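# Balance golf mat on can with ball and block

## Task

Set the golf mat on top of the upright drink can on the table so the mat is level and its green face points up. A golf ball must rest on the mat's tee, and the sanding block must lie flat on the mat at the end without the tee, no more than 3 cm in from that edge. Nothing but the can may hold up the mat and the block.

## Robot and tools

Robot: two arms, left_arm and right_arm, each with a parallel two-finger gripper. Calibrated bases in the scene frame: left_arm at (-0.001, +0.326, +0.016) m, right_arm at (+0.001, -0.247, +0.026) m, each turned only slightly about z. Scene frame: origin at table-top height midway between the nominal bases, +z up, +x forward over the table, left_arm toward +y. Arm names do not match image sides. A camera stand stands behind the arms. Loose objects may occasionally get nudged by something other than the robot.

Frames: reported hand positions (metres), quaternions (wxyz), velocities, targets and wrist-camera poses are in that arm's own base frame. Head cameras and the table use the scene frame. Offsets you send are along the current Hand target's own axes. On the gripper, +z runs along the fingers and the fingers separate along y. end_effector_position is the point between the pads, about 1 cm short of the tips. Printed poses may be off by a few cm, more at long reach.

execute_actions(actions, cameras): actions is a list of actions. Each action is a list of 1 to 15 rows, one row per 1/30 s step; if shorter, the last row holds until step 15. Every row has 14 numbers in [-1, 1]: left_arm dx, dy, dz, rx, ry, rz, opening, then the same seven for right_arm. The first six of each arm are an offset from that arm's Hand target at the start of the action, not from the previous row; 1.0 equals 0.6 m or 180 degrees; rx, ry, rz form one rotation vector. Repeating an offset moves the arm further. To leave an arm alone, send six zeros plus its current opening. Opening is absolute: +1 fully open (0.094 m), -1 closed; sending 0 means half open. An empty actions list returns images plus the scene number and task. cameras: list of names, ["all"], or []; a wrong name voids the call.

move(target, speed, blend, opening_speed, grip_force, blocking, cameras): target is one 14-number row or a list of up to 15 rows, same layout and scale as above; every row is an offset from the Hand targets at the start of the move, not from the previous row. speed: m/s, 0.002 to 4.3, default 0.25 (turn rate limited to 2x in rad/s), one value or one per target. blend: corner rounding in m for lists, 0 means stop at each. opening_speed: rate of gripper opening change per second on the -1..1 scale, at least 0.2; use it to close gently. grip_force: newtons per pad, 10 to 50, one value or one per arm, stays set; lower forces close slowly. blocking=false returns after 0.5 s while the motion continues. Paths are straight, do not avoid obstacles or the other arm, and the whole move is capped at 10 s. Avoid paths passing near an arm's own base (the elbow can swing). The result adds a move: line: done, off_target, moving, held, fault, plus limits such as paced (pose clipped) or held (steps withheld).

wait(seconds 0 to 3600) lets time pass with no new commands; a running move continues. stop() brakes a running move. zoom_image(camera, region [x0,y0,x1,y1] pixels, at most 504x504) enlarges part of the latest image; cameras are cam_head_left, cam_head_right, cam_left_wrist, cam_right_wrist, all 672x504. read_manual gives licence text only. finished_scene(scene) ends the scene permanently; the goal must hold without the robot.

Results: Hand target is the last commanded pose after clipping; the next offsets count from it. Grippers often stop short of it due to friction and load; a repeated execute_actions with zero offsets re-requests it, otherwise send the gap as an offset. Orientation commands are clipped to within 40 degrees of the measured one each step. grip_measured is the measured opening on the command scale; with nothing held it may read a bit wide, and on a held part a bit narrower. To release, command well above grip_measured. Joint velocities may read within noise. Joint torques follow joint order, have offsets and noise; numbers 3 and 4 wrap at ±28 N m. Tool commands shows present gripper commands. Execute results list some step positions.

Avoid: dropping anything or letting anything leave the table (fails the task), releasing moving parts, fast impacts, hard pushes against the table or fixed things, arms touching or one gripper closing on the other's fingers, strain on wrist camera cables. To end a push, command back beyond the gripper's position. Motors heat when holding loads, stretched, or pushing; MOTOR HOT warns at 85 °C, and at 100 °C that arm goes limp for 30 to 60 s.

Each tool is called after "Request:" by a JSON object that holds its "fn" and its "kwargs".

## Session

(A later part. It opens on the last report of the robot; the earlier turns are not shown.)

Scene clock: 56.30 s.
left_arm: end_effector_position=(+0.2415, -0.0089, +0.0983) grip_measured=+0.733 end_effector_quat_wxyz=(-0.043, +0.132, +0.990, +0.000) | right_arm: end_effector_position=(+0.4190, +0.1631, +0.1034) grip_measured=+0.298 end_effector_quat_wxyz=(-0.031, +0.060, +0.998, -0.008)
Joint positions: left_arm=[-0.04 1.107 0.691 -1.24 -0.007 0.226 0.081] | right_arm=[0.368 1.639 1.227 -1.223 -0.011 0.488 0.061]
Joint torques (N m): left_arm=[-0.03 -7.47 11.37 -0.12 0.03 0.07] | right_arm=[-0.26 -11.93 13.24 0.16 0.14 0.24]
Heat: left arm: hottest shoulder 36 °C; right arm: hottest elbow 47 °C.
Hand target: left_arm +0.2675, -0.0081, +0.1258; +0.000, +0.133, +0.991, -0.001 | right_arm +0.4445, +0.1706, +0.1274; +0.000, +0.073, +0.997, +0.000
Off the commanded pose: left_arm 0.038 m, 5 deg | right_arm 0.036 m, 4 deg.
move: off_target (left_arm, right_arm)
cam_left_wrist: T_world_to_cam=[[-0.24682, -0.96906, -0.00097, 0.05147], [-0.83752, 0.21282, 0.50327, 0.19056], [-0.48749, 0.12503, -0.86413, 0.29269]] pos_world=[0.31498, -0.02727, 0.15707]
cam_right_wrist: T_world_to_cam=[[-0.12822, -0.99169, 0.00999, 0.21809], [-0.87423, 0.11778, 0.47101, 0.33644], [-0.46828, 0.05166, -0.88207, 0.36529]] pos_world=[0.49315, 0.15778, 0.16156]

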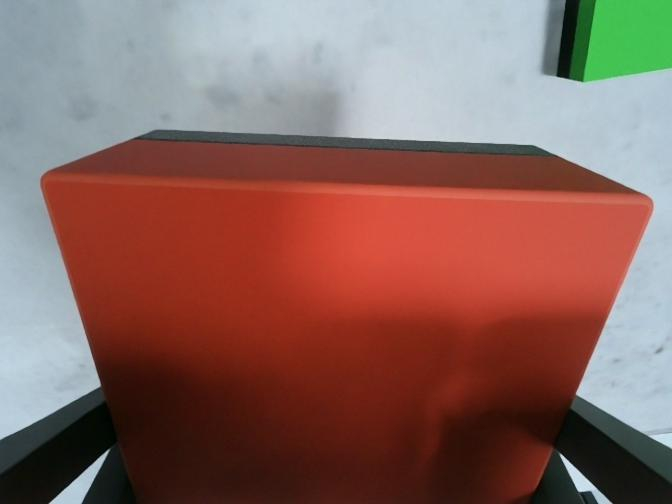

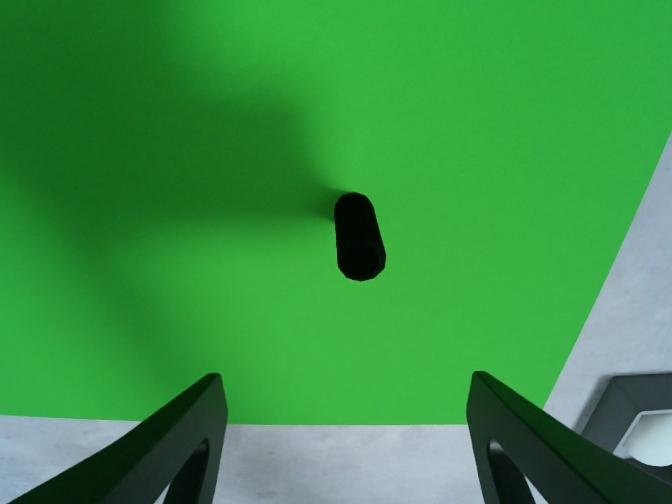

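Request:
{"fn": "move", "kwargs": {"target": [0,0,0,0,0,0,0.6,0,-0.015,0.165,0,0,0,0.3], "speed": 0.2, "cameras": ["cam_right_wrist","cam_left_wrist"]}}

Scene clock: 58.80 s.
left_arm: end_effector_position=(+0.2415, -0.0089, +0.0983) grip_measured=+0.733 end_effector_quat_wxyz=(-0.043, +0.132, +0.990, +0.000) | right_arm: end_effector_position=(+0.4306, +0.1676, +0.0225) grip_measured=+0.298 end_effector_quat_wxyz=(-0.020, +0.060, +0.998, -0.003)
Joint positions: left_arm=[-0.04 1.107 0.691 -1.24 -0.007 0.226 0.081] | right_arm=[0.368 1.758 1.146 -0.997 -0.011 0.488 0.061]
Joint torques (N m): left_arm=[-0.03 -7.47 11.37 -0.12 0.03 0.08] | right_arm=[-1.67 -13.51 7.41 1.32 0.12 0.07]
Heat: left arm: hottest shoulder 36 °C; right arm: hottest elbow 47 °C.
Hand target: left_arm +0.2675, -0.0081, +0.1258; +0.000, +0.133, +0.991, -0.001 | right_arm +0.4431, +0.1617, +0.0284; +0.000, +0.073, +0.997, +0.000
Off the commanded pose: left_arm 0.038 m, 5 deg | right_arm 0.015 m, 3 deg.
move: off_target (right_arm)
cam_left_wrist: T_world_to_cam=[[-0.24682, -0.96906, -0.00097, 0.05147], [-0.83752, 0.21282, 0.50327, 0.19056], [-0.48749, 0.12503, -0.86413, 0.29269]] pos_world=[0.31498, -0.02727, 0.15707]
cam_right_wrist: T_world_to_cam=[[-0.12832, -0.99173, -0.00169, 0.2251], [-0.88481, 0.11371, 0.45186, 0.38986], [-0.44793, 0.05948, -0.89209, 0.28924]] pos_world=[0.5034, 0.1617, 0.08225]
Images, in order (width x height): cam_left_wrist 672x504, cam_right_wrist 672x504.

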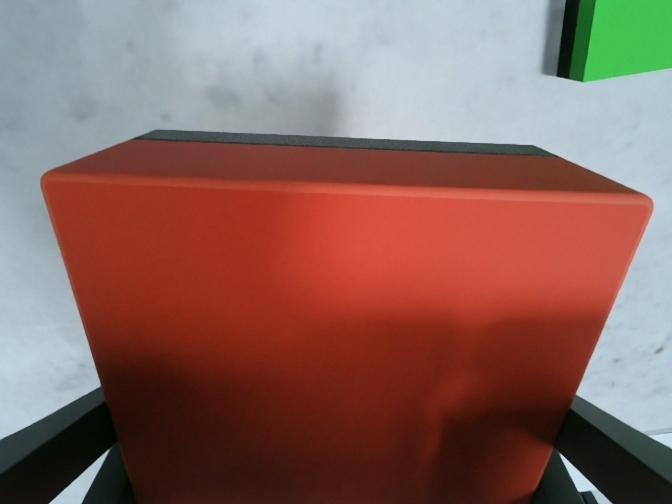

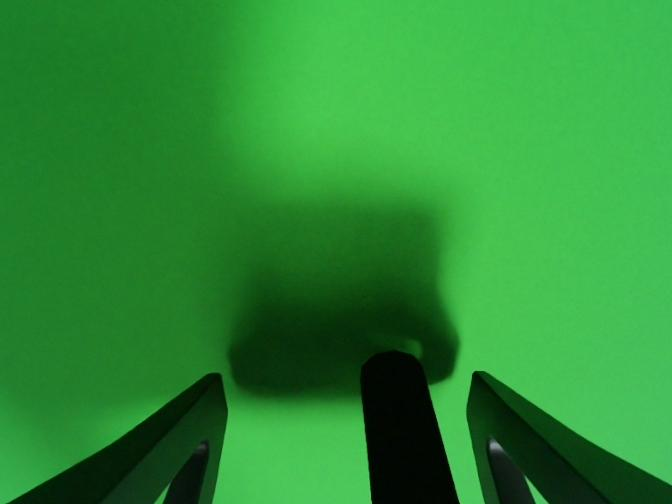

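Request:
{"fn": "move", "kwargs": {"target": [0,0,0,0,0,0,0.6,0,-0.026,0.012,0,0,0,0.3], "speed": 0.1, "cameras": ["cam_right_wrist"]}}

Scene clock: 60.37 s.
left_arm: end_effector_position=(+0.2415, -0.0089, +0.0983) grip_measured=+0.733 end_effector_quat_wxyz=(-0.043, +0.132, +0.990, +0.000) | right_arm: end_effector_position=(+0.4311, +0.1503, +0.0149) grip_measured=+0.298 end_effector_quat_wxyz=(-0.020, +0.077, +0.997, -0.003)
Joint positions: left_arm=[-0.04 1.107 0.691 -1.24 -0.007 0.226 0.081] | right_arm=[0.333 1.758 1.121 -0.973 -0.009 0.488 0.061]
Joint torques (N m): left_arm=[-0.09 -7.41 11.36 -0.12 0.03 0.08] | right_arm=[-1.14 -12.86 6.9 1.4 0.15 -0.15]
Heat: left arm: hottest shoulder 36 °C; right arm: hottest elbow 47 °C.
Hand target: left_arm +0.2675, -0.0081, +0.1258; +0.000, +0.133, +0.991, -0.001 | right_arm +0.4408, +0.1463, +0.0212; +0.000, +0.073, +0.997, +0.000
Off the commanded pose: left_arm 0.038 m, 5 deg | right_arm 0.012 m, 2 deg.
move: off_target (right_arm)
cam_right_wrist: T_world_to_cam=[[-0.16321, -0.98659, -0.00032, 0.22225], [-0.88047, 0.1455, 0.45123, 0.38912], [-0.44513, 0.07392, -0.89241, 0.28032]] pos_world=[0.50366, 0.14193, 0.07465]

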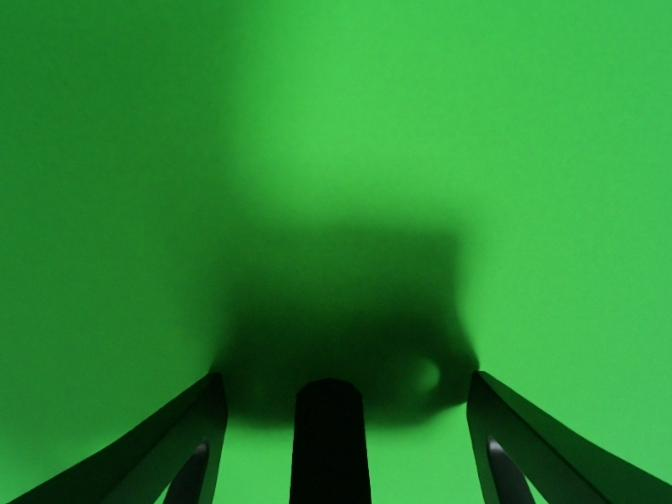

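Request:
{"fn": "move", "kwargs": {"target": [0,0,0,0,0,0,0.6,0,0,0,0,0,0,-1], "opening_speed": 1, "cameras": ["cam_right_wrist","cam_head_left","cam_head_right"]}}

Request:
{"fn": "zoom_image", "kwargs": {"camera": "cam_head_left", "region": [380, 220, 480, 295]}}

Request:
{"fn": "zoom_image", "kwargs": {"camera": "cam_head_right", "region": [400, 220, 500, 295]}}

Scene clock: 62.87 s.
left_arm: end_effector_position=(+0.2415, -0.0089, +0.0983) grip_measured=+0.733 end_effector_quat_wxyz=(-0.043, +0.132, +0.990, +0.000) | right_arm: end_effector_position=(+0.4314, +0.1529, +0.0148) grip_measured=-0.691 end_effector_quat_wxyz=(-0.018, +0.071, +0.997, -0.002)
Joint positions: left_arm=[-0.04 1.107 0.691 -1.24 -0.007 0.226 0.081] | right_arm=[0.337 1.758 1.121 -0.968 -0.011 0.48 0.015]
Joint torques (N m): left_arm=[-0.03 -7.41 11.37 -0.12 0.03 0.07] | right_arm=[-1.61 -13.22 6.82 1.22 0.16 -0.15]
Heat: left arm: hottest shoulder 36 °C; right arm: hottest elbow 47 °C.
Hand target: left_arm +0.2675, -0.0081, +0.1258; +0.000, +0.133, +0.991, -0.001 | right_arm +0.4408, +0.1463, +0.0212; +0.000, +0.073, +0.997, +0.000
Off the commanded pose: left_arm 0.038 m, 5 deg | right_arm 0.013 m, 2 deg.
move: done
cam_right_wrist: T_world_to_cam=[[-0.15105, -0.98852, -0.00414, 0.21998], [-0.88389, 0.13318, 0.44834, 0.39244], [-0.44264, 0.07138, -0.89385, 0.27956]] pos_world=[0.50385, 0.14523, 0.07485]
Images, in order (width x height): cam_head_left 672x504, cam_head_right 672x504, cam_right_wrist 672x504.

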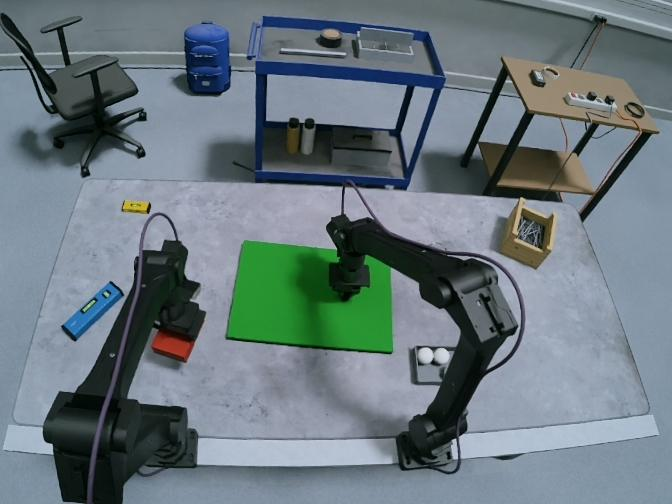

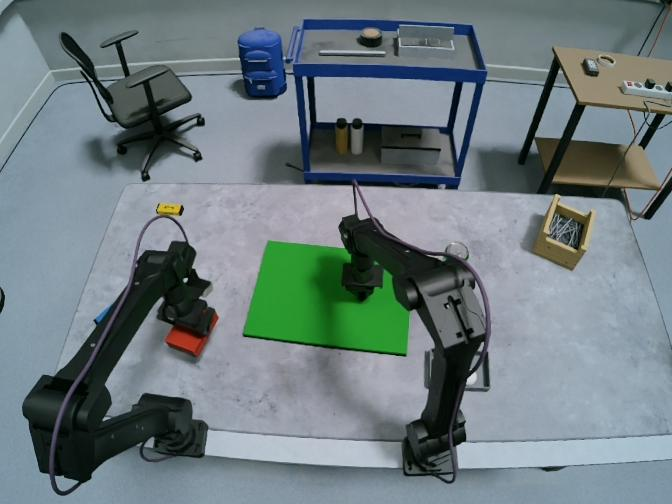

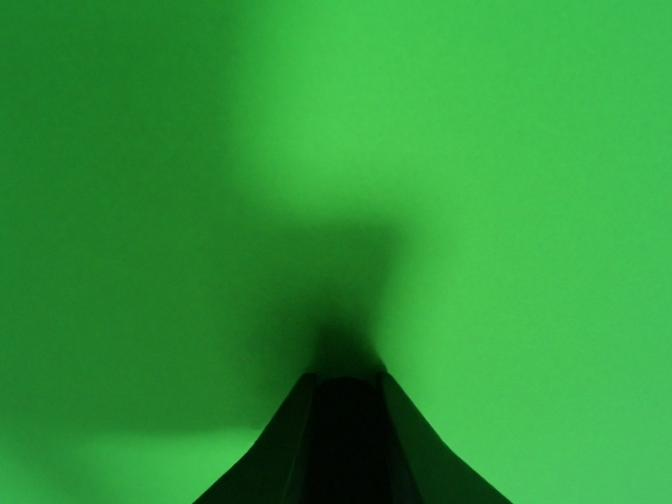

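Scaled by 5.040 from the camera's image (finer frame: 960x720).

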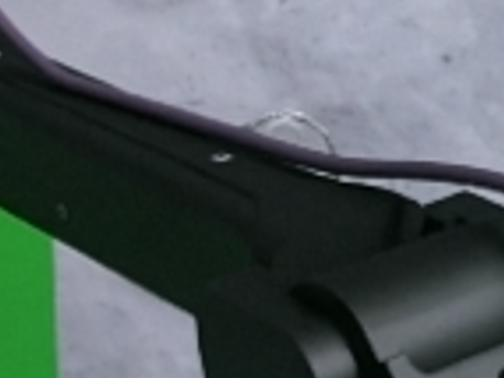

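Scaled by 5.040 from the camera's image (finer frame: 960x720).

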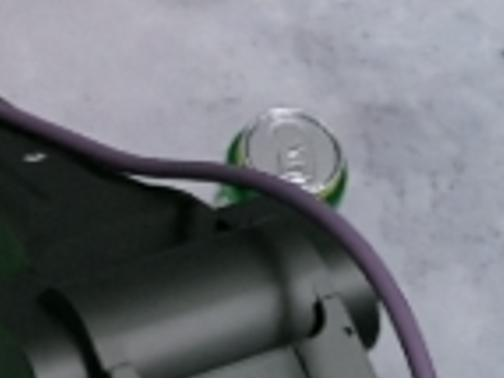

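Request:
{"fn": "move", "kwargs": {"target": [0,0,0,0,0,0,0.6,0,0,-0.4,0,0,0,-1], "speed": 0.15, "cameras": ["cam_right_wrist","cam_head_left"]}}

Scene clock: 65.83 s.
left_arm: end_effector_position=(+0.2415, -0.0089, +0.0983) grip_measured=+0.733 end_effector_quat_wxyz=(-0.043, +0.132, +0.990, +0.000) | right_arm: end_effector_position=(+0.4174, +0.1401, +0.2032) grip_measured=-0.691 end_effector_quat_wxyz=(-0.056, +0.080, +0.995, -0.031)
Joint positions: left_arm=[-0.04 1.107 0.691 -1.24 -0.007 0.226 0.081] | right_arm=[0.33 1.584 1.428 -1.543 0.012 0.491 0.015]
Joint torques (N m): left_arm=[-0.03 -7.47 11.37 -0.12 0.03 0.07] | right_arm=[-1.14 -14.86 16.73 -0.18 -0.15 -0.12]
Heat: left arm: hottest elbow 37 °C; right arm: hottest elbow 48 °C.
Hand target: left_arm +0.2675, -0.0081, +0.1258; +0.000, +0.133, +0.991, -0.001 | right_arm +0.4410, +0.1463, +0.2612; +0.000, +0.073, +0.997, +0.000
Off the commanded pose: left_arm 0.038 m, 5 deg | right_arm 0.063 m, 7 deg.
move: off_target (right_arm)
cam_right_wrist: T_world_to_cam=[[-0.16506, -0.98439, 0.06106, 0.19798], [-0.84271, 0.17293, 0.50984, 0.26197], [-0.51244, 0.0327, -0.8581, 0.46999]] pos_world=[0.49428, 0.13422, 0.25765]
Images, in order (width x height): cam_head_left 672x504, cam_right_wrist 672x504.

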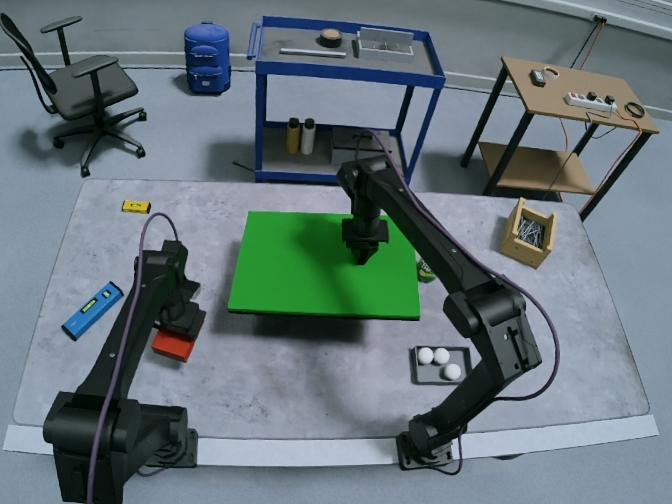

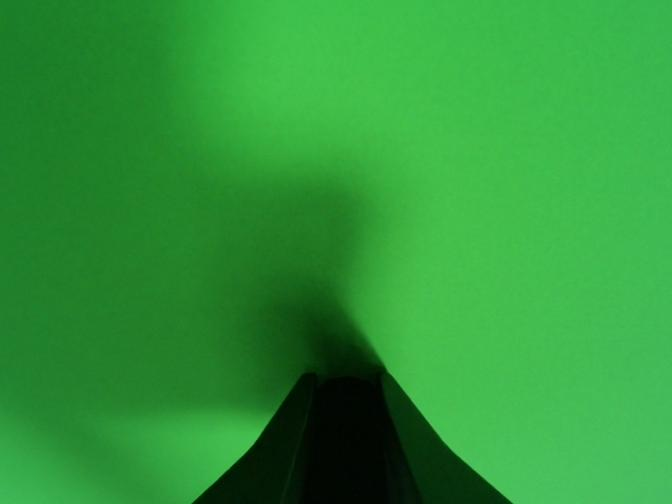

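Request:
{"fn": "move", "kwargs": {"target": [0,0,0,0,0,0,0.6,-0.192,-0.61,-0.05,-0.022,-0.033,0,-1], "speed": 0.15, "cameras": ["cam_right_wrist","cam_head_left","cam_head_right"]}}

Scene clock: 71.27 s.
left_arm: end_effector_position=(+0.2415, -0.0089, +0.0983) grip_measured=+0.733 end_effector_quat_wxyz=(-0.043, +0.132, +0.990, +0.000) | right_arm: end_effector_position=(+0.4814, -0.2276, +0.2337) grip_measured=-0.691 end_effector_quat_wxyz=(-0.003, +0.089, +0.995, +0.038)
Joint positions: left_arm=[-0.04 1.107 0.691 -1.24 -0.007 0.226 0.081] | right_arm=[-0.463 1.757 1.733 -1.58 -0.069 -0.286 0.015]
Joint torques (N m): left_arm=[-0.03 -7.41 11.37 -0.12 0.03 0.08] | right_arm=[-0.97 -16.32 17.63 -0.17 -0.86 -0.22]
Heat: left arm: hottest elbow 38 °C; right arm: hottest elbow 50 °C.
Hand target: left_arm +0.2675, -0.0081, +0.1258; +0.000, +0.133, +0.991, -0.001 | right_arm +0.5016, -0.2326, +0.2911; +0.054, +0.073, +0.995, +0.031
Off the commanded pose: left_arm 0.038 m, 5 deg | right_arm 0.061 m, 7 deg.
move: off_target (right_arm)
cam_right_wrist: T_world_to_cam=[[-0.18647, -0.97869, -0.08594, -0.10932], [-0.89474, 0.13304, 0.42632, 0.3995], [-0.4058, 0.15639, -0.90048, 0.52767]] pos_world=[0.55119, -0.24267, 0.29545]
Images, in order (width x height): cam_head_left 672x504, cam_head_right 672x504, cam_right_wrist 672x504.

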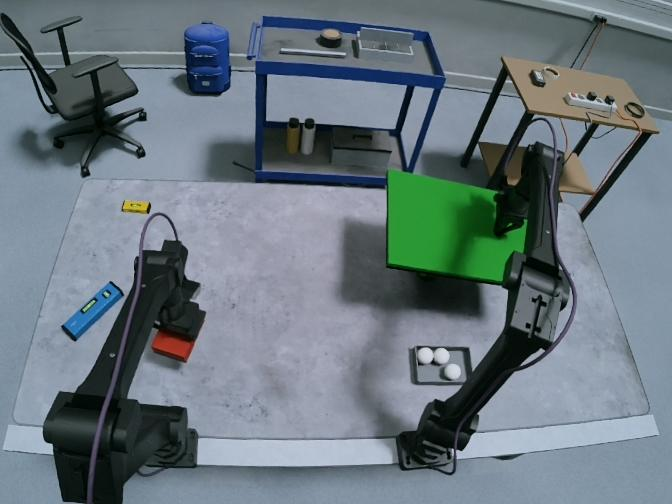

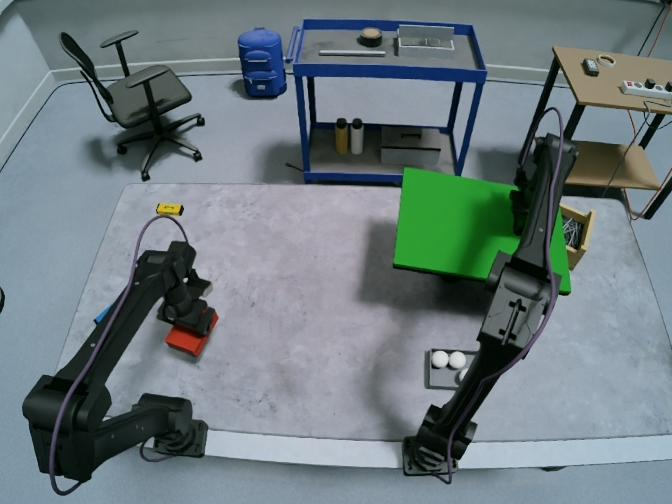

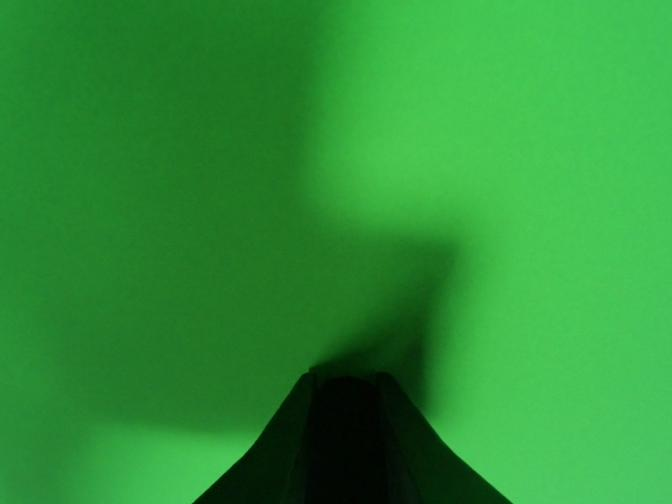

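Request:
{"fn": "move", "kwargs": {"target": [0,0,0,0,0,0,0.6,0.0045,0.008,0.12,0.022,0,0,-1], "speed": 0.12, "cameras": ["cam_head_left","cam_head_right"]}}

Scene clock: 74.70 s.
left_arm: end_effector_position=(+0.2415, -0.0089, +0.0983) grip_measured=+0.733 end_effector_quat_wxyz=(-0.043, +0.132, +0.990, +0.000) | right_arm: end_effector_position=(+0.4953, -0.2287, +0.1921) grip_measured=-0.691 end_effector_quat_wxyz=(+0.014, +0.077, +0.997, +0.004)
Joint positions: left_arm=[-0.04 1.107 0.691 -1.24 -0.007 0.226 0.081] | right_arm=[-0.437 1.763 1.634 -1.417 -0.017 -0.282 0.015]
Joint torques (N m): left_arm=[-0.03 -7.41 11.37 -0.12 0.03 0.07] | right_arm=[0.26 -17.14 10.62 1.31 -0.27 0.2]
Heat: left arm: hottest elbow 38 °C; right arm: hottest elbow 51 °C.
Hand target: left_arm +0.2675, -0.0081, +0.1258; +0.000, +0.133, +0.991, -0.001 | right_arm +0.5076, -0.2236, +0.2197; +0.051, +0.075, +0.996, -0.004
Off the commanded pose: left_arm 0.038 m, 5 deg | right_arm 0.031 m, 4 deg.
move: off_target (right_arm)

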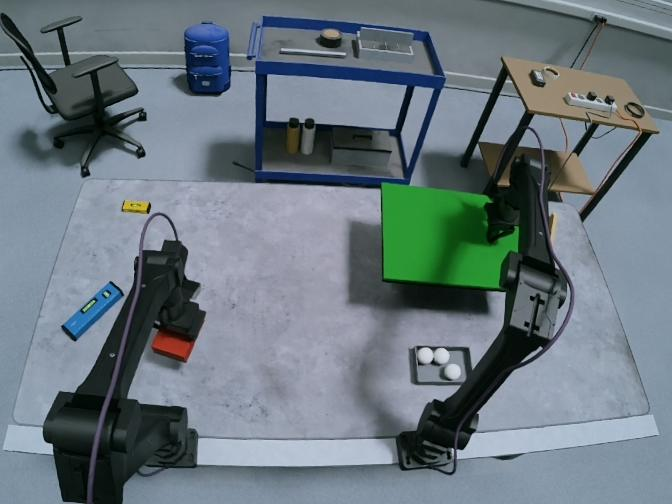

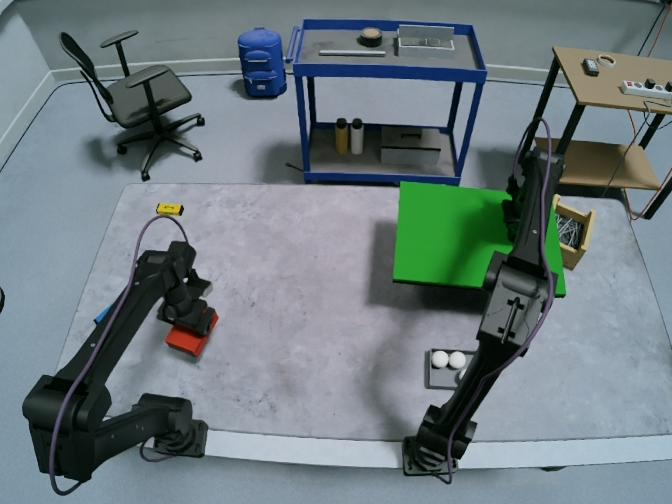

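Request:
{"fn": "move", "kwargs": {"target": [0,0,0,0,0,0,0.6,0.028,0.006,0.08,0,0.009,0,-1], "speed": 0.1, "cameras": ["cam_head_left","cam_head_right"]}}

Request:
{"fn": "zoom_image", "kwargs": {"camera": "cam_head_left", "region": [370, 170, 570, 320]}}

Scene clock: 76.63 s.
left_arm: end_effector_position=(+0.2415, -0.0089, +0.0983) grip_measured=+0.733 end_effector_quat_wxyz=(-0.043, +0.132, +0.990, +0.000) | right_arm: end_effector_position=(+0.4812, -0.2254, +0.1460) grip_measured=-0.691 end_effector_quat_wxyz=(+0.003, +0.080, +0.997, +0.004)
Joint positions: left_arm=[-0.04 1.107 0.691 -1.24 -0.007 0.226 0.081] | right_arm=[-0.44 1.763 1.511 -1.316 -0.009 -0.279 0.015]
Joint torques (N m): left_arm=[-0.03 -7.41 11.37 -0.12 0.03 0.07] | right_arm=[0.85 -16.38 10.09 1.13 -0.25 0.19]
Heat: left arm: hottest elbow 39 °C; right arm: hottest elbow 51 °C.
Hand target: left_arm +0.2675, -0.0081, +0.1258; +0.000, +0.133, +0.991, -0.001 | right_arm +0.4965, -0.2183, +0.1703; +0.037, +0.075, +0.996, -0.003
Off the commanded pose: left_arm 0.038 m, 5 deg | right_arm 0.030 m, 4 deg.
move: off_target (right_arm)

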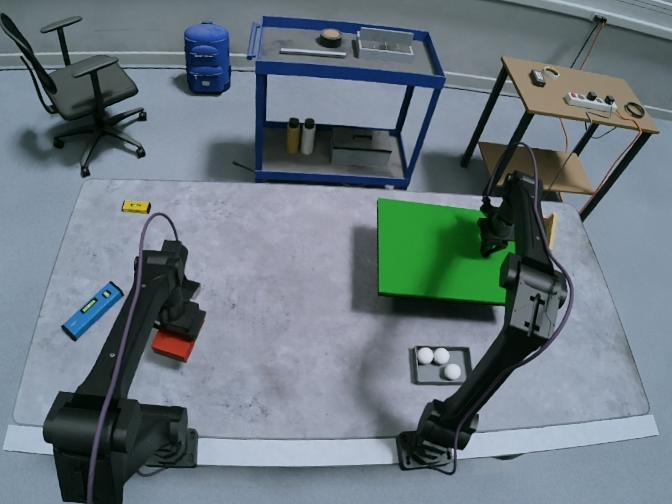

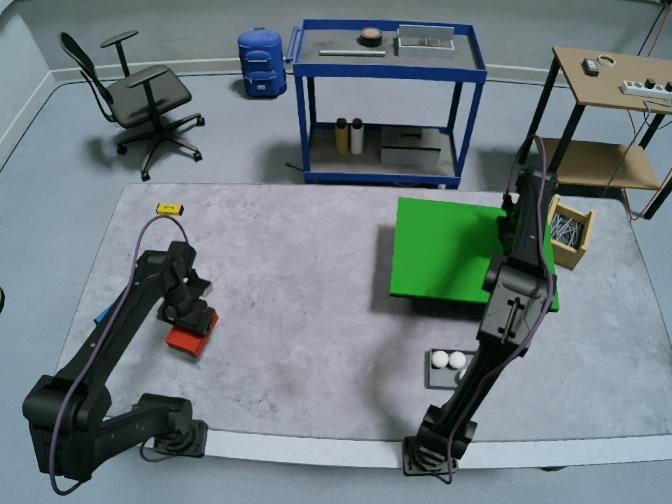

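Scaled by 2.520 from the camera's image (finer frame: 960x720).

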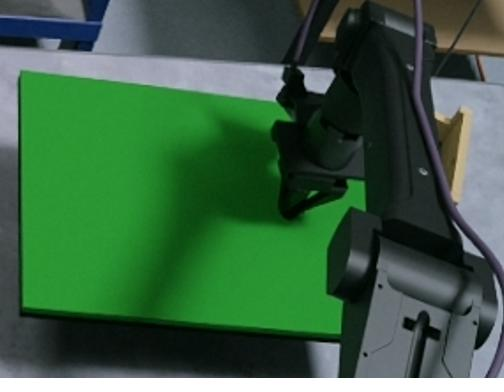

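Request:
{"fn": "move", "kwargs": {"target": [0,0,0,0,0,0,0.6,0.003,0.004,0.035,0,0,0,-1], "speed": 0.05}}

Scene clock: 77.77 s.
left_arm: end_effector_position=(+0.2415, -0.0089, +0.0983) grip_measured=+0.733 end_effector_quat_wxyz=(-0.043, +0.132, +0.990, +0.000) | right_arm: end_effector_position=(+0.4829, -0.2262, +0.1375) grip_measured=-0.691 end_effector_quat_wxyz=(+0.011, +0.076, +0.997, +0.001)
Joint positions: left_arm=[-0.04 1.107 0.691 -1.24 -0.007 0.226 0.081] | right_arm=[-0.44 1.763 1.488 -1.276 -0.009 -0.289 0.015]
Joint torques (N m): left_arm=[-0.03 -7.47 11.37 -0.12 0.03 0.07] | right_arm=[1.26 -15.79 8.59 1.78 -0.25 0.17]
Heat: left arm: hottest elbow 39 °C; right arm: hottest elbow 51 °C.
Hand target: left_arm +0.2675, -0.0081, +0.1258; +0.000, +0.133, +0.991, -0.001 | right_arm +0.4967, -0.2159, +0.1492; +0.037, +0.075, +0.996, -0.003
Off the commanded pose: left_arm 0.038 m, 5 deg | right_arm 0.021 m, 3 deg.
move: off_target (right_arm)

Request:
{"fn": "move", "kwargs": {"target": [0,0,0,0,0,0,0.6,0.007,-0.002,0.04,0,0.008,0,-1], "speed": 0.05, "cameras": ["cam_head_left","cam_head_right"]}}

Request:
{"fn": "zoom_image", "kwargs": {"camera": "cam_head_left", "region": [370, 170, 570, 320]}}

Scene clock: 78.97 s.
left_arm: end_effector_position=(+0.2415, -0.0089, +0.0983) grip_measured=+0.733 end_effector_quat_wxyz=(-0.043, +0.132, +0.990, +0.000) | right_arm: end_effector_position=(+0.4849, -0.2248, +0.1326) grip_measured=-0.691 end_effector_quat_wxyz=(+0.018, +0.076, +0.997, +0.005)
Joint positions: left_arm=[-0.04 1.107 0.691 -1.24 -0.007 0.226 0.081] | right_arm=[-0.44 1.763 1.474 -1.252 -0.022 -0.289 0.015]
Joint torques (N m): left_arm=[-0.03 -7.41 11.37 -0.12 0.03 0.07] | right_arm=[0.79 -13.51 7.6 2.13 0.05 0.19]
Heat: left arm: hottest elbow 39 °C; right arm: hottest elbow 51 °C.
Hand target: left_arm +0.2675, -0.0081, +0.1258; +0.000, +0.133, +0.991, -0.001 | right_arm +0.4941, -0.2167, +0.1250; +0.025, +0.075, +0.997, -0.002
Off the commanded pose: left_arm 0.038 m, 5 deg | right_arm 0.014 m, 1 deg.
move: off_target (right_arm)

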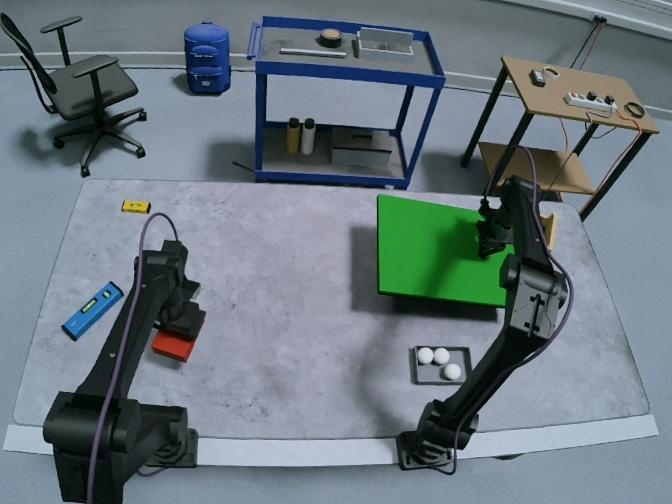

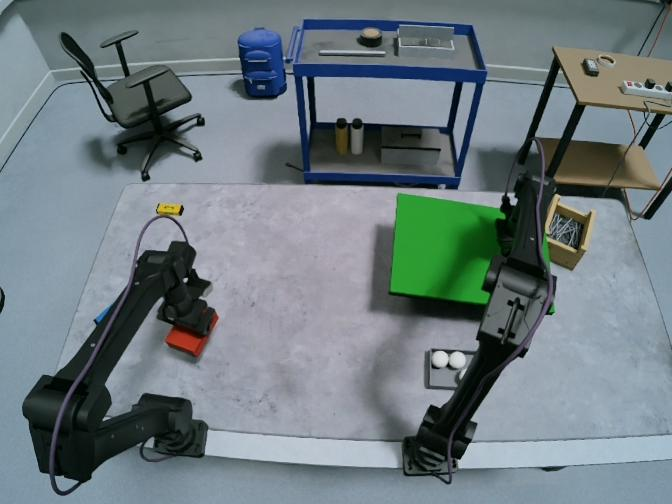

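Scaled by 2.520 from the camera's image (finer frame: 960x720).

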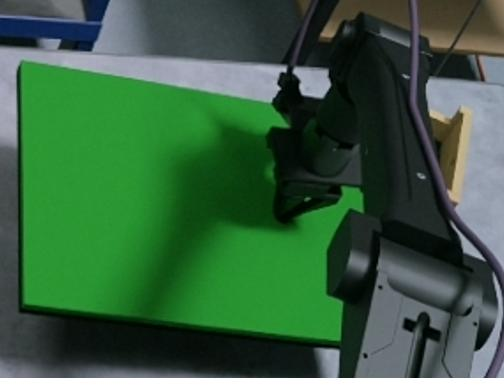

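Request:
{"fn": "move", "kwargs": {"target": [0,0,0,0,0,0,0.6,0.014,0.004,-0.04,0,0.008,0,-1], "speed": 0.05}}

Scene clock: 80.40 s.
left_arm: end_effector_position=(+0.2415, -0.0089, +0.0983) grip_measured=+0.733 end_effector_quat_wxyz=(-0.043, +0.132, +0.990, +0.000) | right_arm: end_effector_position=(+0.4775, -0.2216, +0.1332) grip_measured=-0.691 end_effector_quat_wxyz=(+0.003, +0.084, +0.996, +0.010)
Joint positions: left_arm=[-0.04 1.107 0.691 -1.24 -0.007 0.226 0.081] | right_arm=[-0.44 1.762 1.474 -1.284 -0.02 -0.272 0.015]
Joint torques (N m): left_arm=[-0.03 -7.41 11.36 -0.12 0.03 0.07] | right_arm=[1.26 -15.56 9.65 0.09 0.24 0.14]
Heat: left arm: hottest elbow 39 °C; right arm: hottest elbow 51 °C.
Hand target: left_arm +0.2675, -0.0081, +0.1258; +0.000, +0.133, +0.991, -0.001 | right_arm +0.4850, -0.2129, +0.1485; +0.012, +0.075, +0.997, -0.001
Off the commanded pose: left_arm 0.038 m, 5 deg | right_arm 0.019 m, 2 deg.
move: off_target (right_arm)

Request:
{"fn": "move", "kwargs": {"target": [[0,0,-0.28,0,0,0,0.6,0,0,0,0,0,0,-1],[-0.677,-0.769,-0.26,0,0,-0.047,0.6,0,0,0,0,0,0,-1]], "speed": 0.3, "blend": [0.05,0], "cameras": ["all"]}}

Scene clock: 86.63 s.
left_arm: end_effector_position=(+0.5328, -0.5587, +0.2210) grip_measured=+0.733 end_effector_quat_wxyz=(+0.089, +0.071, +0.990, -0.085) | right_arm: end_effector_position=(+0.4775, -0.2216, +0.1332) grip_measured=-0.691 end_effector_quat_wxyz=(+0.003, +0.084, +0.996, +0.010)
Joint positions: left_arm=[-0.807 2.451 2.833 -1.706 0.007 -0.664 0.081] | right_arm=[-0.44 1.762 1.474 -1.284 -0.02 -0.272 0.015]
Joint torques (N m): left_arm=[-0.44 -29.57 12.78 0.43 -0.1 -0.16] | right_arm=[0.97 -15.44 9.68 0.09 0.23 0.17]
Heat: left arm: hottest elbow 39 °C; right arm: hottest elbow 50 °C.
Hand target: left_arm +0.5373, -0.5603, +0.2822; +0.000, +0.060, +0.998, -0.001 | right_arm +0.4850, -0.2129, +0.1485; +0.012, +0.075, +0.997, -0.001
Off the commanded pose: left_arm 0.061 m, 14 deg | right_arm 0.019 m, 2 deg.
joint sent to its limit (left arm) — joint 4 (wrist pitch), lower limit. The joint targets are off in position and orientation.
move: off_target (left_arm)
cam_left_wrist: T_world_to_cam=[[-0.13759, -0.97944, 0.14753, -0.5062], [-0.9533, 0.17138, 0.24868, 0.58453], [-0.26885, -0.10643, -0.95728, 0.38429]] pos_world=[0.5909, -0.55507, 0.29719]
cam_right_wrist: T_world_to_cam=[[-0.17627, -0.98388, -0.03015, -0.12633], [-0.89907, 0.14845, 0.41187, 0.44546], [-0.40075, 0.09971, -0.91074, 0.42111]] pos_world=[0.54699, -0.23241, 0.19624]

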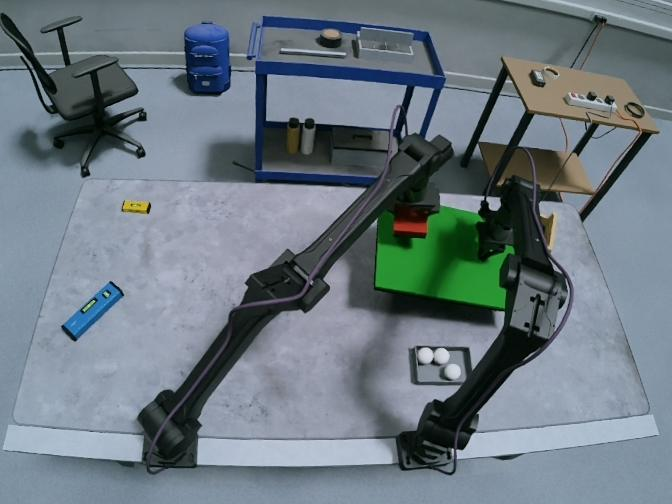

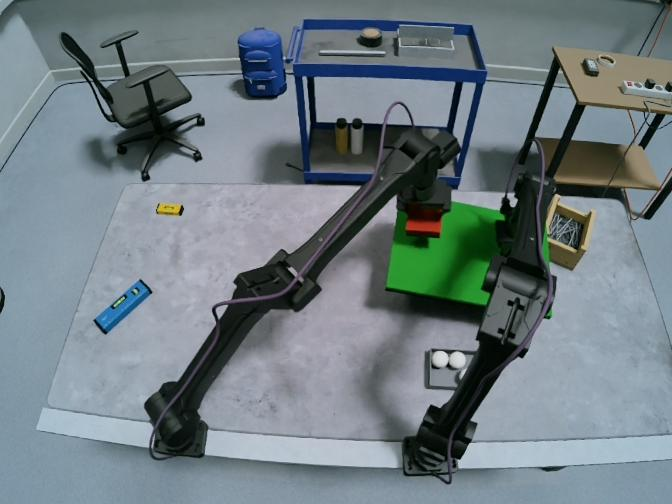

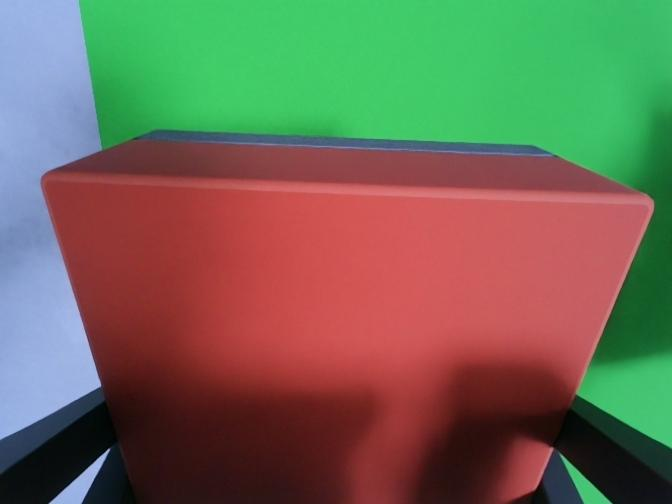

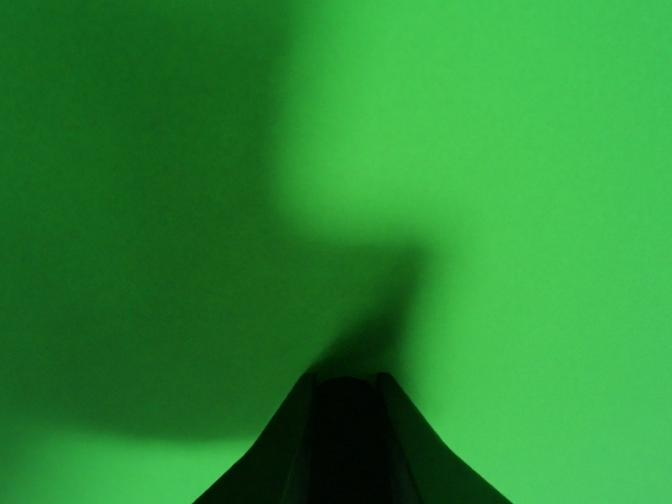

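Request:
{"fn": "move", "kwargs": {"target": [[0.123,0.187,0,0,0,0,0.6,0,0,-0.09,0,0,0,-1],[0.123,0.187,0,0,0,0,0.6,-0.097,0.009,-0.1,0,0,-0.139,-1]], "speed": 0.15, "cameras": ["cam_head_left","cam_head_right"]}}

Scene clock: 94.00 s.
left_arm: end_effector_position=(+0.4744, -0.4462, +0.2378) grip_measured=+0.733 end_effector_quat_wxyz=(+0.006, +0.054, +0.998, -0.010) | right_arm: end_effector_position=(+0.5142, -0.2189, +0.1569) grip_measured=-0.691 end_effector_quat_wxyz=(-0.032, -0.117, +0.992, +0.013)
Joint positions: left_arm=[-0.752 2.089 2.247 -1.706 0.008 -0.644 0.081] | right_arm=[-0.399 1.875 1.698 -1.463 0.009 -0.634 0.015]
Joint torques (N m): left_arm=[-0.32 -26.99 9.01 0.09 -0.14 0.09] | right_arm=[0.44 -17.49 16.69 -0.75 -0.32 -0.27]
Heat: left arm: hottest shoulder 39 °C; right arm: hottest elbow 51 °C.
Hand target: left_arm +0.4774, -0.4401, +0.2821; +0.000, +0.060, +0.998, -0.001 | right_arm +0.5419, -0.2161, +0.2099; +0.012, -0.143, +0.990, -0.003
Off the commanded pose: left_arm 0.045 m, 2 deg | right_arm 0.060 m, 6 deg.
joint sent to its limit (left arm) — joint 4 (wrist pitch), lower limit. The joint targets are off in position and orientation.
move: off_target (left_arm, right_arm)

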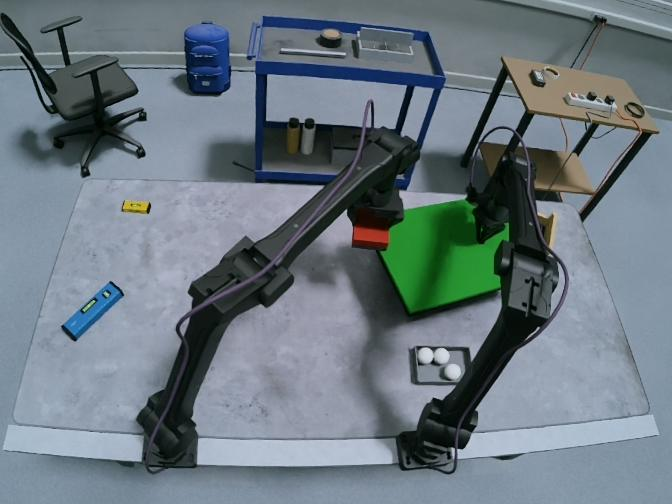

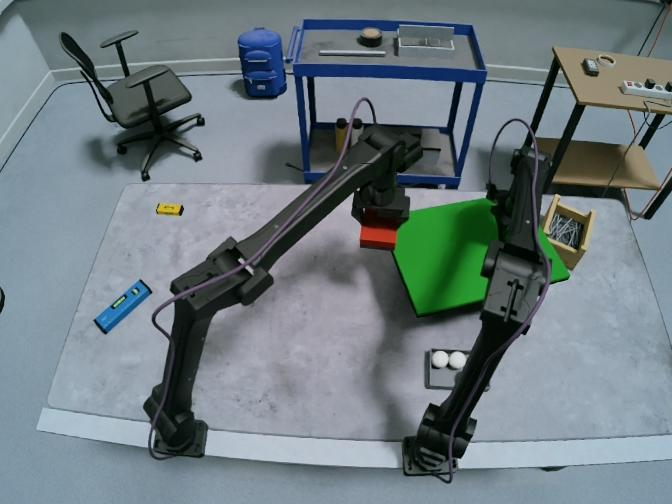

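Request:
{"fn": "move", "kwargs": {"target": [0,0,0,0,0,0,0.6,0.0,-0.006,0.042,0.01,-0.01,0,-1], "speed": 0.06, "cameras": ["cam_left_wrist"]}}

Scene clock: 95.60 s.
left_arm: end_effector_position=(+0.4738, -0.4469, +0.2378) grip_measured=+0.733 end_effector_quat_wxyz=(+0.006, +0.055, +0.998, -0.010) | right_arm: end_effector_position=(+0.5316, -0.2275, +0.1563) grip_measured=-0.691 end_effector_quat_wxyz=(+0.001, -0.120, +0.993, -0.007)
Joint positions: left_arm=[-0.753 2.089 2.247 -1.706 0.008 -0.644 0.081] | right_arm=[-0.4 1.875 1.698 -1.385 0.011 -0.641 0.015]
Joint torques (N m): left_arm=[-0.38 -26.99 9.02 0.09 -0.14 0.09] | right_arm=[1.03 -17.96 10.77 0.91 -0.21 -0.21]
Heat: left arm: hottest shoulder 39 °C; right arm: hottest elbow 52 °C.
Hand target: left_arm +0.4774, -0.4401, +0.2821; +0.000, +0.060, +0.998, -0.001 | right_arm +0.5435, -0.2196, +0.1848; +0.030, -0.143, +0.989, -0.017
Off the commanded pose: left_arm 0.045 m, 1 deg | right_arm 0.032 m, 4 deg.
joint sent to its limit (left arm) — joint 4 (wrist pitch), lower limit. The joint targets are off in position and orientation.
move: off_target (right_arm)
cam_left_wrist: T_world_to_cam=[[-0.09198, -0.99572, 0.00879, -0.40314], [-0.90475, 0.08726, 0.41691, 0.40424], [-0.4159, 0.03039, -0.9089, 0.51577]] pos_world=[0.54316, -0.45236, 0.3038]

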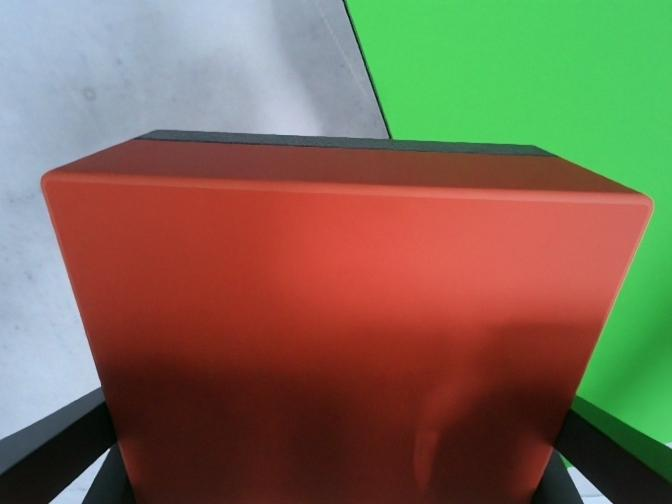

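Request:
{"fn": "move", "kwargs": {"target": [0,0,0,0,0,0,0.6,0.007,0.004,0.045,0,0,0,-1], "speed": 0.05, "cameras": ["cam_head_left","cam_head_right"]}}

Request:
{"fn": "zoom_image", "kwargs": {"camera": "cam_head_left", "region": [360, 180, 560, 330]}}

Scene clock: 96.93 s.
left_arm: end_effector_position=(+0.4738, -0.4469, +0.2378) grip_measured=+0.733 end_effector_quat_wxyz=(+0.006, +0.055, +0.998, -0.010) | right_arm: end_effector_position=(+0.5293, -0.2265, +0.1410) grip_measured=-0.691 end_effector_quat_wxyz=(+0.003, -0.122, +0.992, -0.008)
Joint positions: left_arm=[-0.753 2.089 2.247 -1.706 0.008 -0.644 0.081] | right_arm=[-0.4 1.874 1.655 -1.339 0.011 -0.646 0.015]
Joint torques (N m): left_arm=[-0.38 -26.99 9.01 0.09 -0.14 0.09] | right_arm=[0.73 -17.61 9.05 1.44 -0.23 -0.18]
Heat: left arm: hottest shoulder 39 °C; right arm: hottest elbow 52 °C.
Hand target: left_arm +0.4774, -0.4401, +0.2821; +0.000, +0.060, +0.998, -0.001 | right_arm +0.5405, -0.2192, +0.1575; +0.030, -0.143, +0.989, -0.017
Off the commanded pose: left_arm 0.045 m, 1 deg | right_arm 0.021 m, 4 deg.
joint sent to its limit (left arm) — joint 4 (wrist pitch), lower limit. The joint targets are off in position and orientation.
move: off_target (right_arm)

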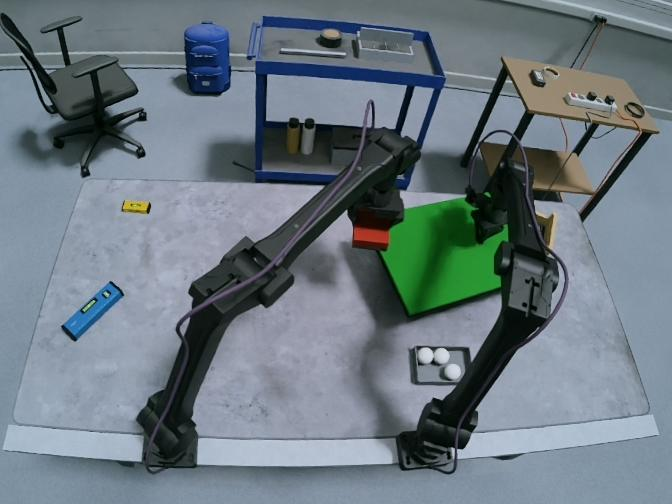

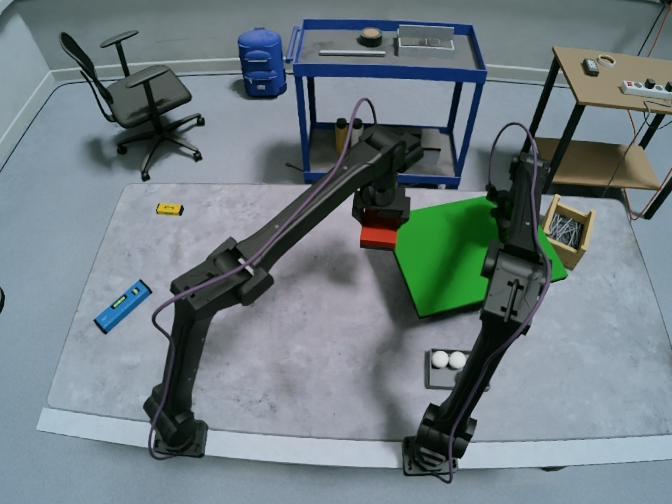

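Scaled by 2.520 from the camera's image (finer frame: 960x720).

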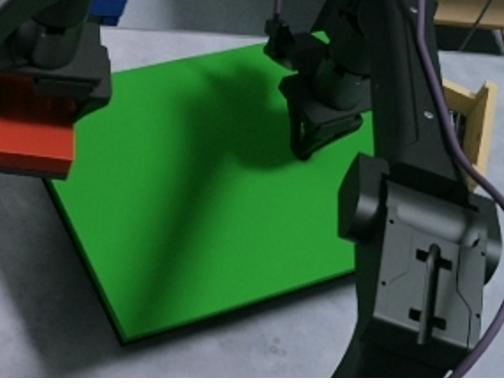

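Request:
{"fn": "move", "kwargs": {"target": [-0.026,-0.175,0.033,0,0,-0.127,0.6,0.002,0,0.018,0,0,0,-1], "speed": 0.1, "cameras": ["cam_left_wrist","cam_head_left","cam_head_right"]}}

Scene clock: 100.77 s.
left_arm: end_effector_position=(+0.4741, -0.5379, +0.2144) grip_measured=+0.733 end_effector_quat_wxyz=(+0.026, -0.129, +0.990, -0.042) | right_arm: end_effector_position=(+0.5303, -0.2267, +0.1371) grip_measured=-0.691 end_effector_quat_wxyz=(+0.007, -0.131, +0.991, -0.009)
Joint positions: left_arm=[-0.847 2.284 2.518 -1.706 0.003 -1.106 0.081] | right_arm=[-0.4 1.874 1.644 -1.321 0.009 -0.663 0.015]
Joint torques (N m): left_arm=[-1.38 -27.11 12.86 0.18 -0.01 -0.18] | right_arm=[0.56 -17.49 8.1 1.78 -0.22 -0.13]
Heat: left arm: hottest shoulder 39 °C; right arm: hottest elbow 51 °C.
Hand target: left_arm +0.4804, -0.5462, +0.2624; +0.000, -0.139, +0.990, +0.000 | right_arm +0.5401, -0.2198, +0.1467; +0.030, -0.143, +0.989, -0.017
Off the commanded pose: left_arm 0.049 m, 6 deg | right_arm 0.015 m, 3 deg.
joint sent to its limit (left arm) — joint 4 (wrist pitch), lower limit. The joint targets are off in position and orientation.
move: off_target (left_arm, right_arm)
cam_left_wrist: T_world_to_cam=[[0.27032, -0.95949, 0.07946, -0.66099], [-0.89388, -0.21946, 0.39092, 0.25773], [-0.35765, -0.1767, -0.91699, 0.36005]] pos_world=[0.53783, -0.51402, 0.28193]
Images, in order (width x height): cam_head_left 672x504, cam_head_right 672x504, cam_left_wrist 672x504.

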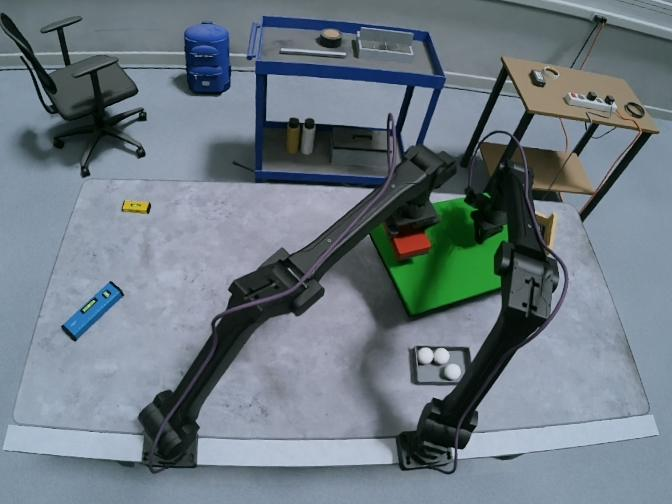

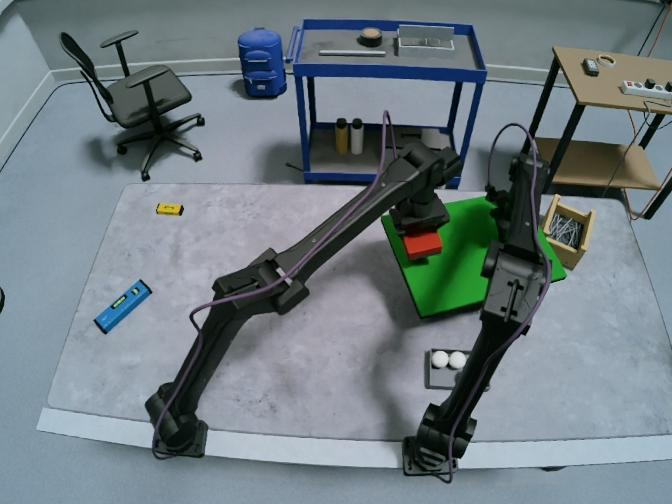

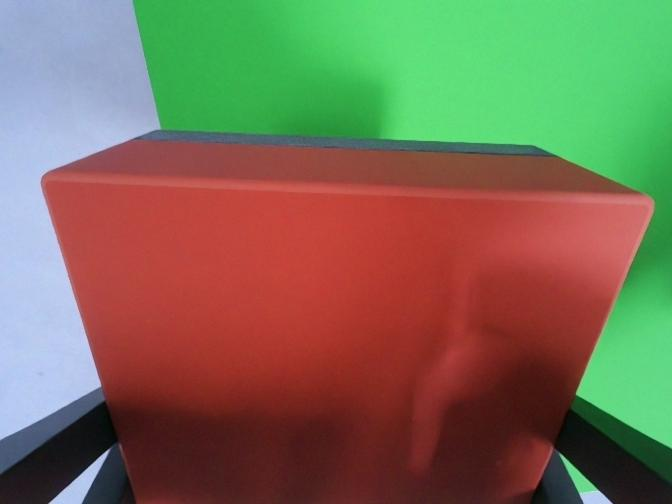

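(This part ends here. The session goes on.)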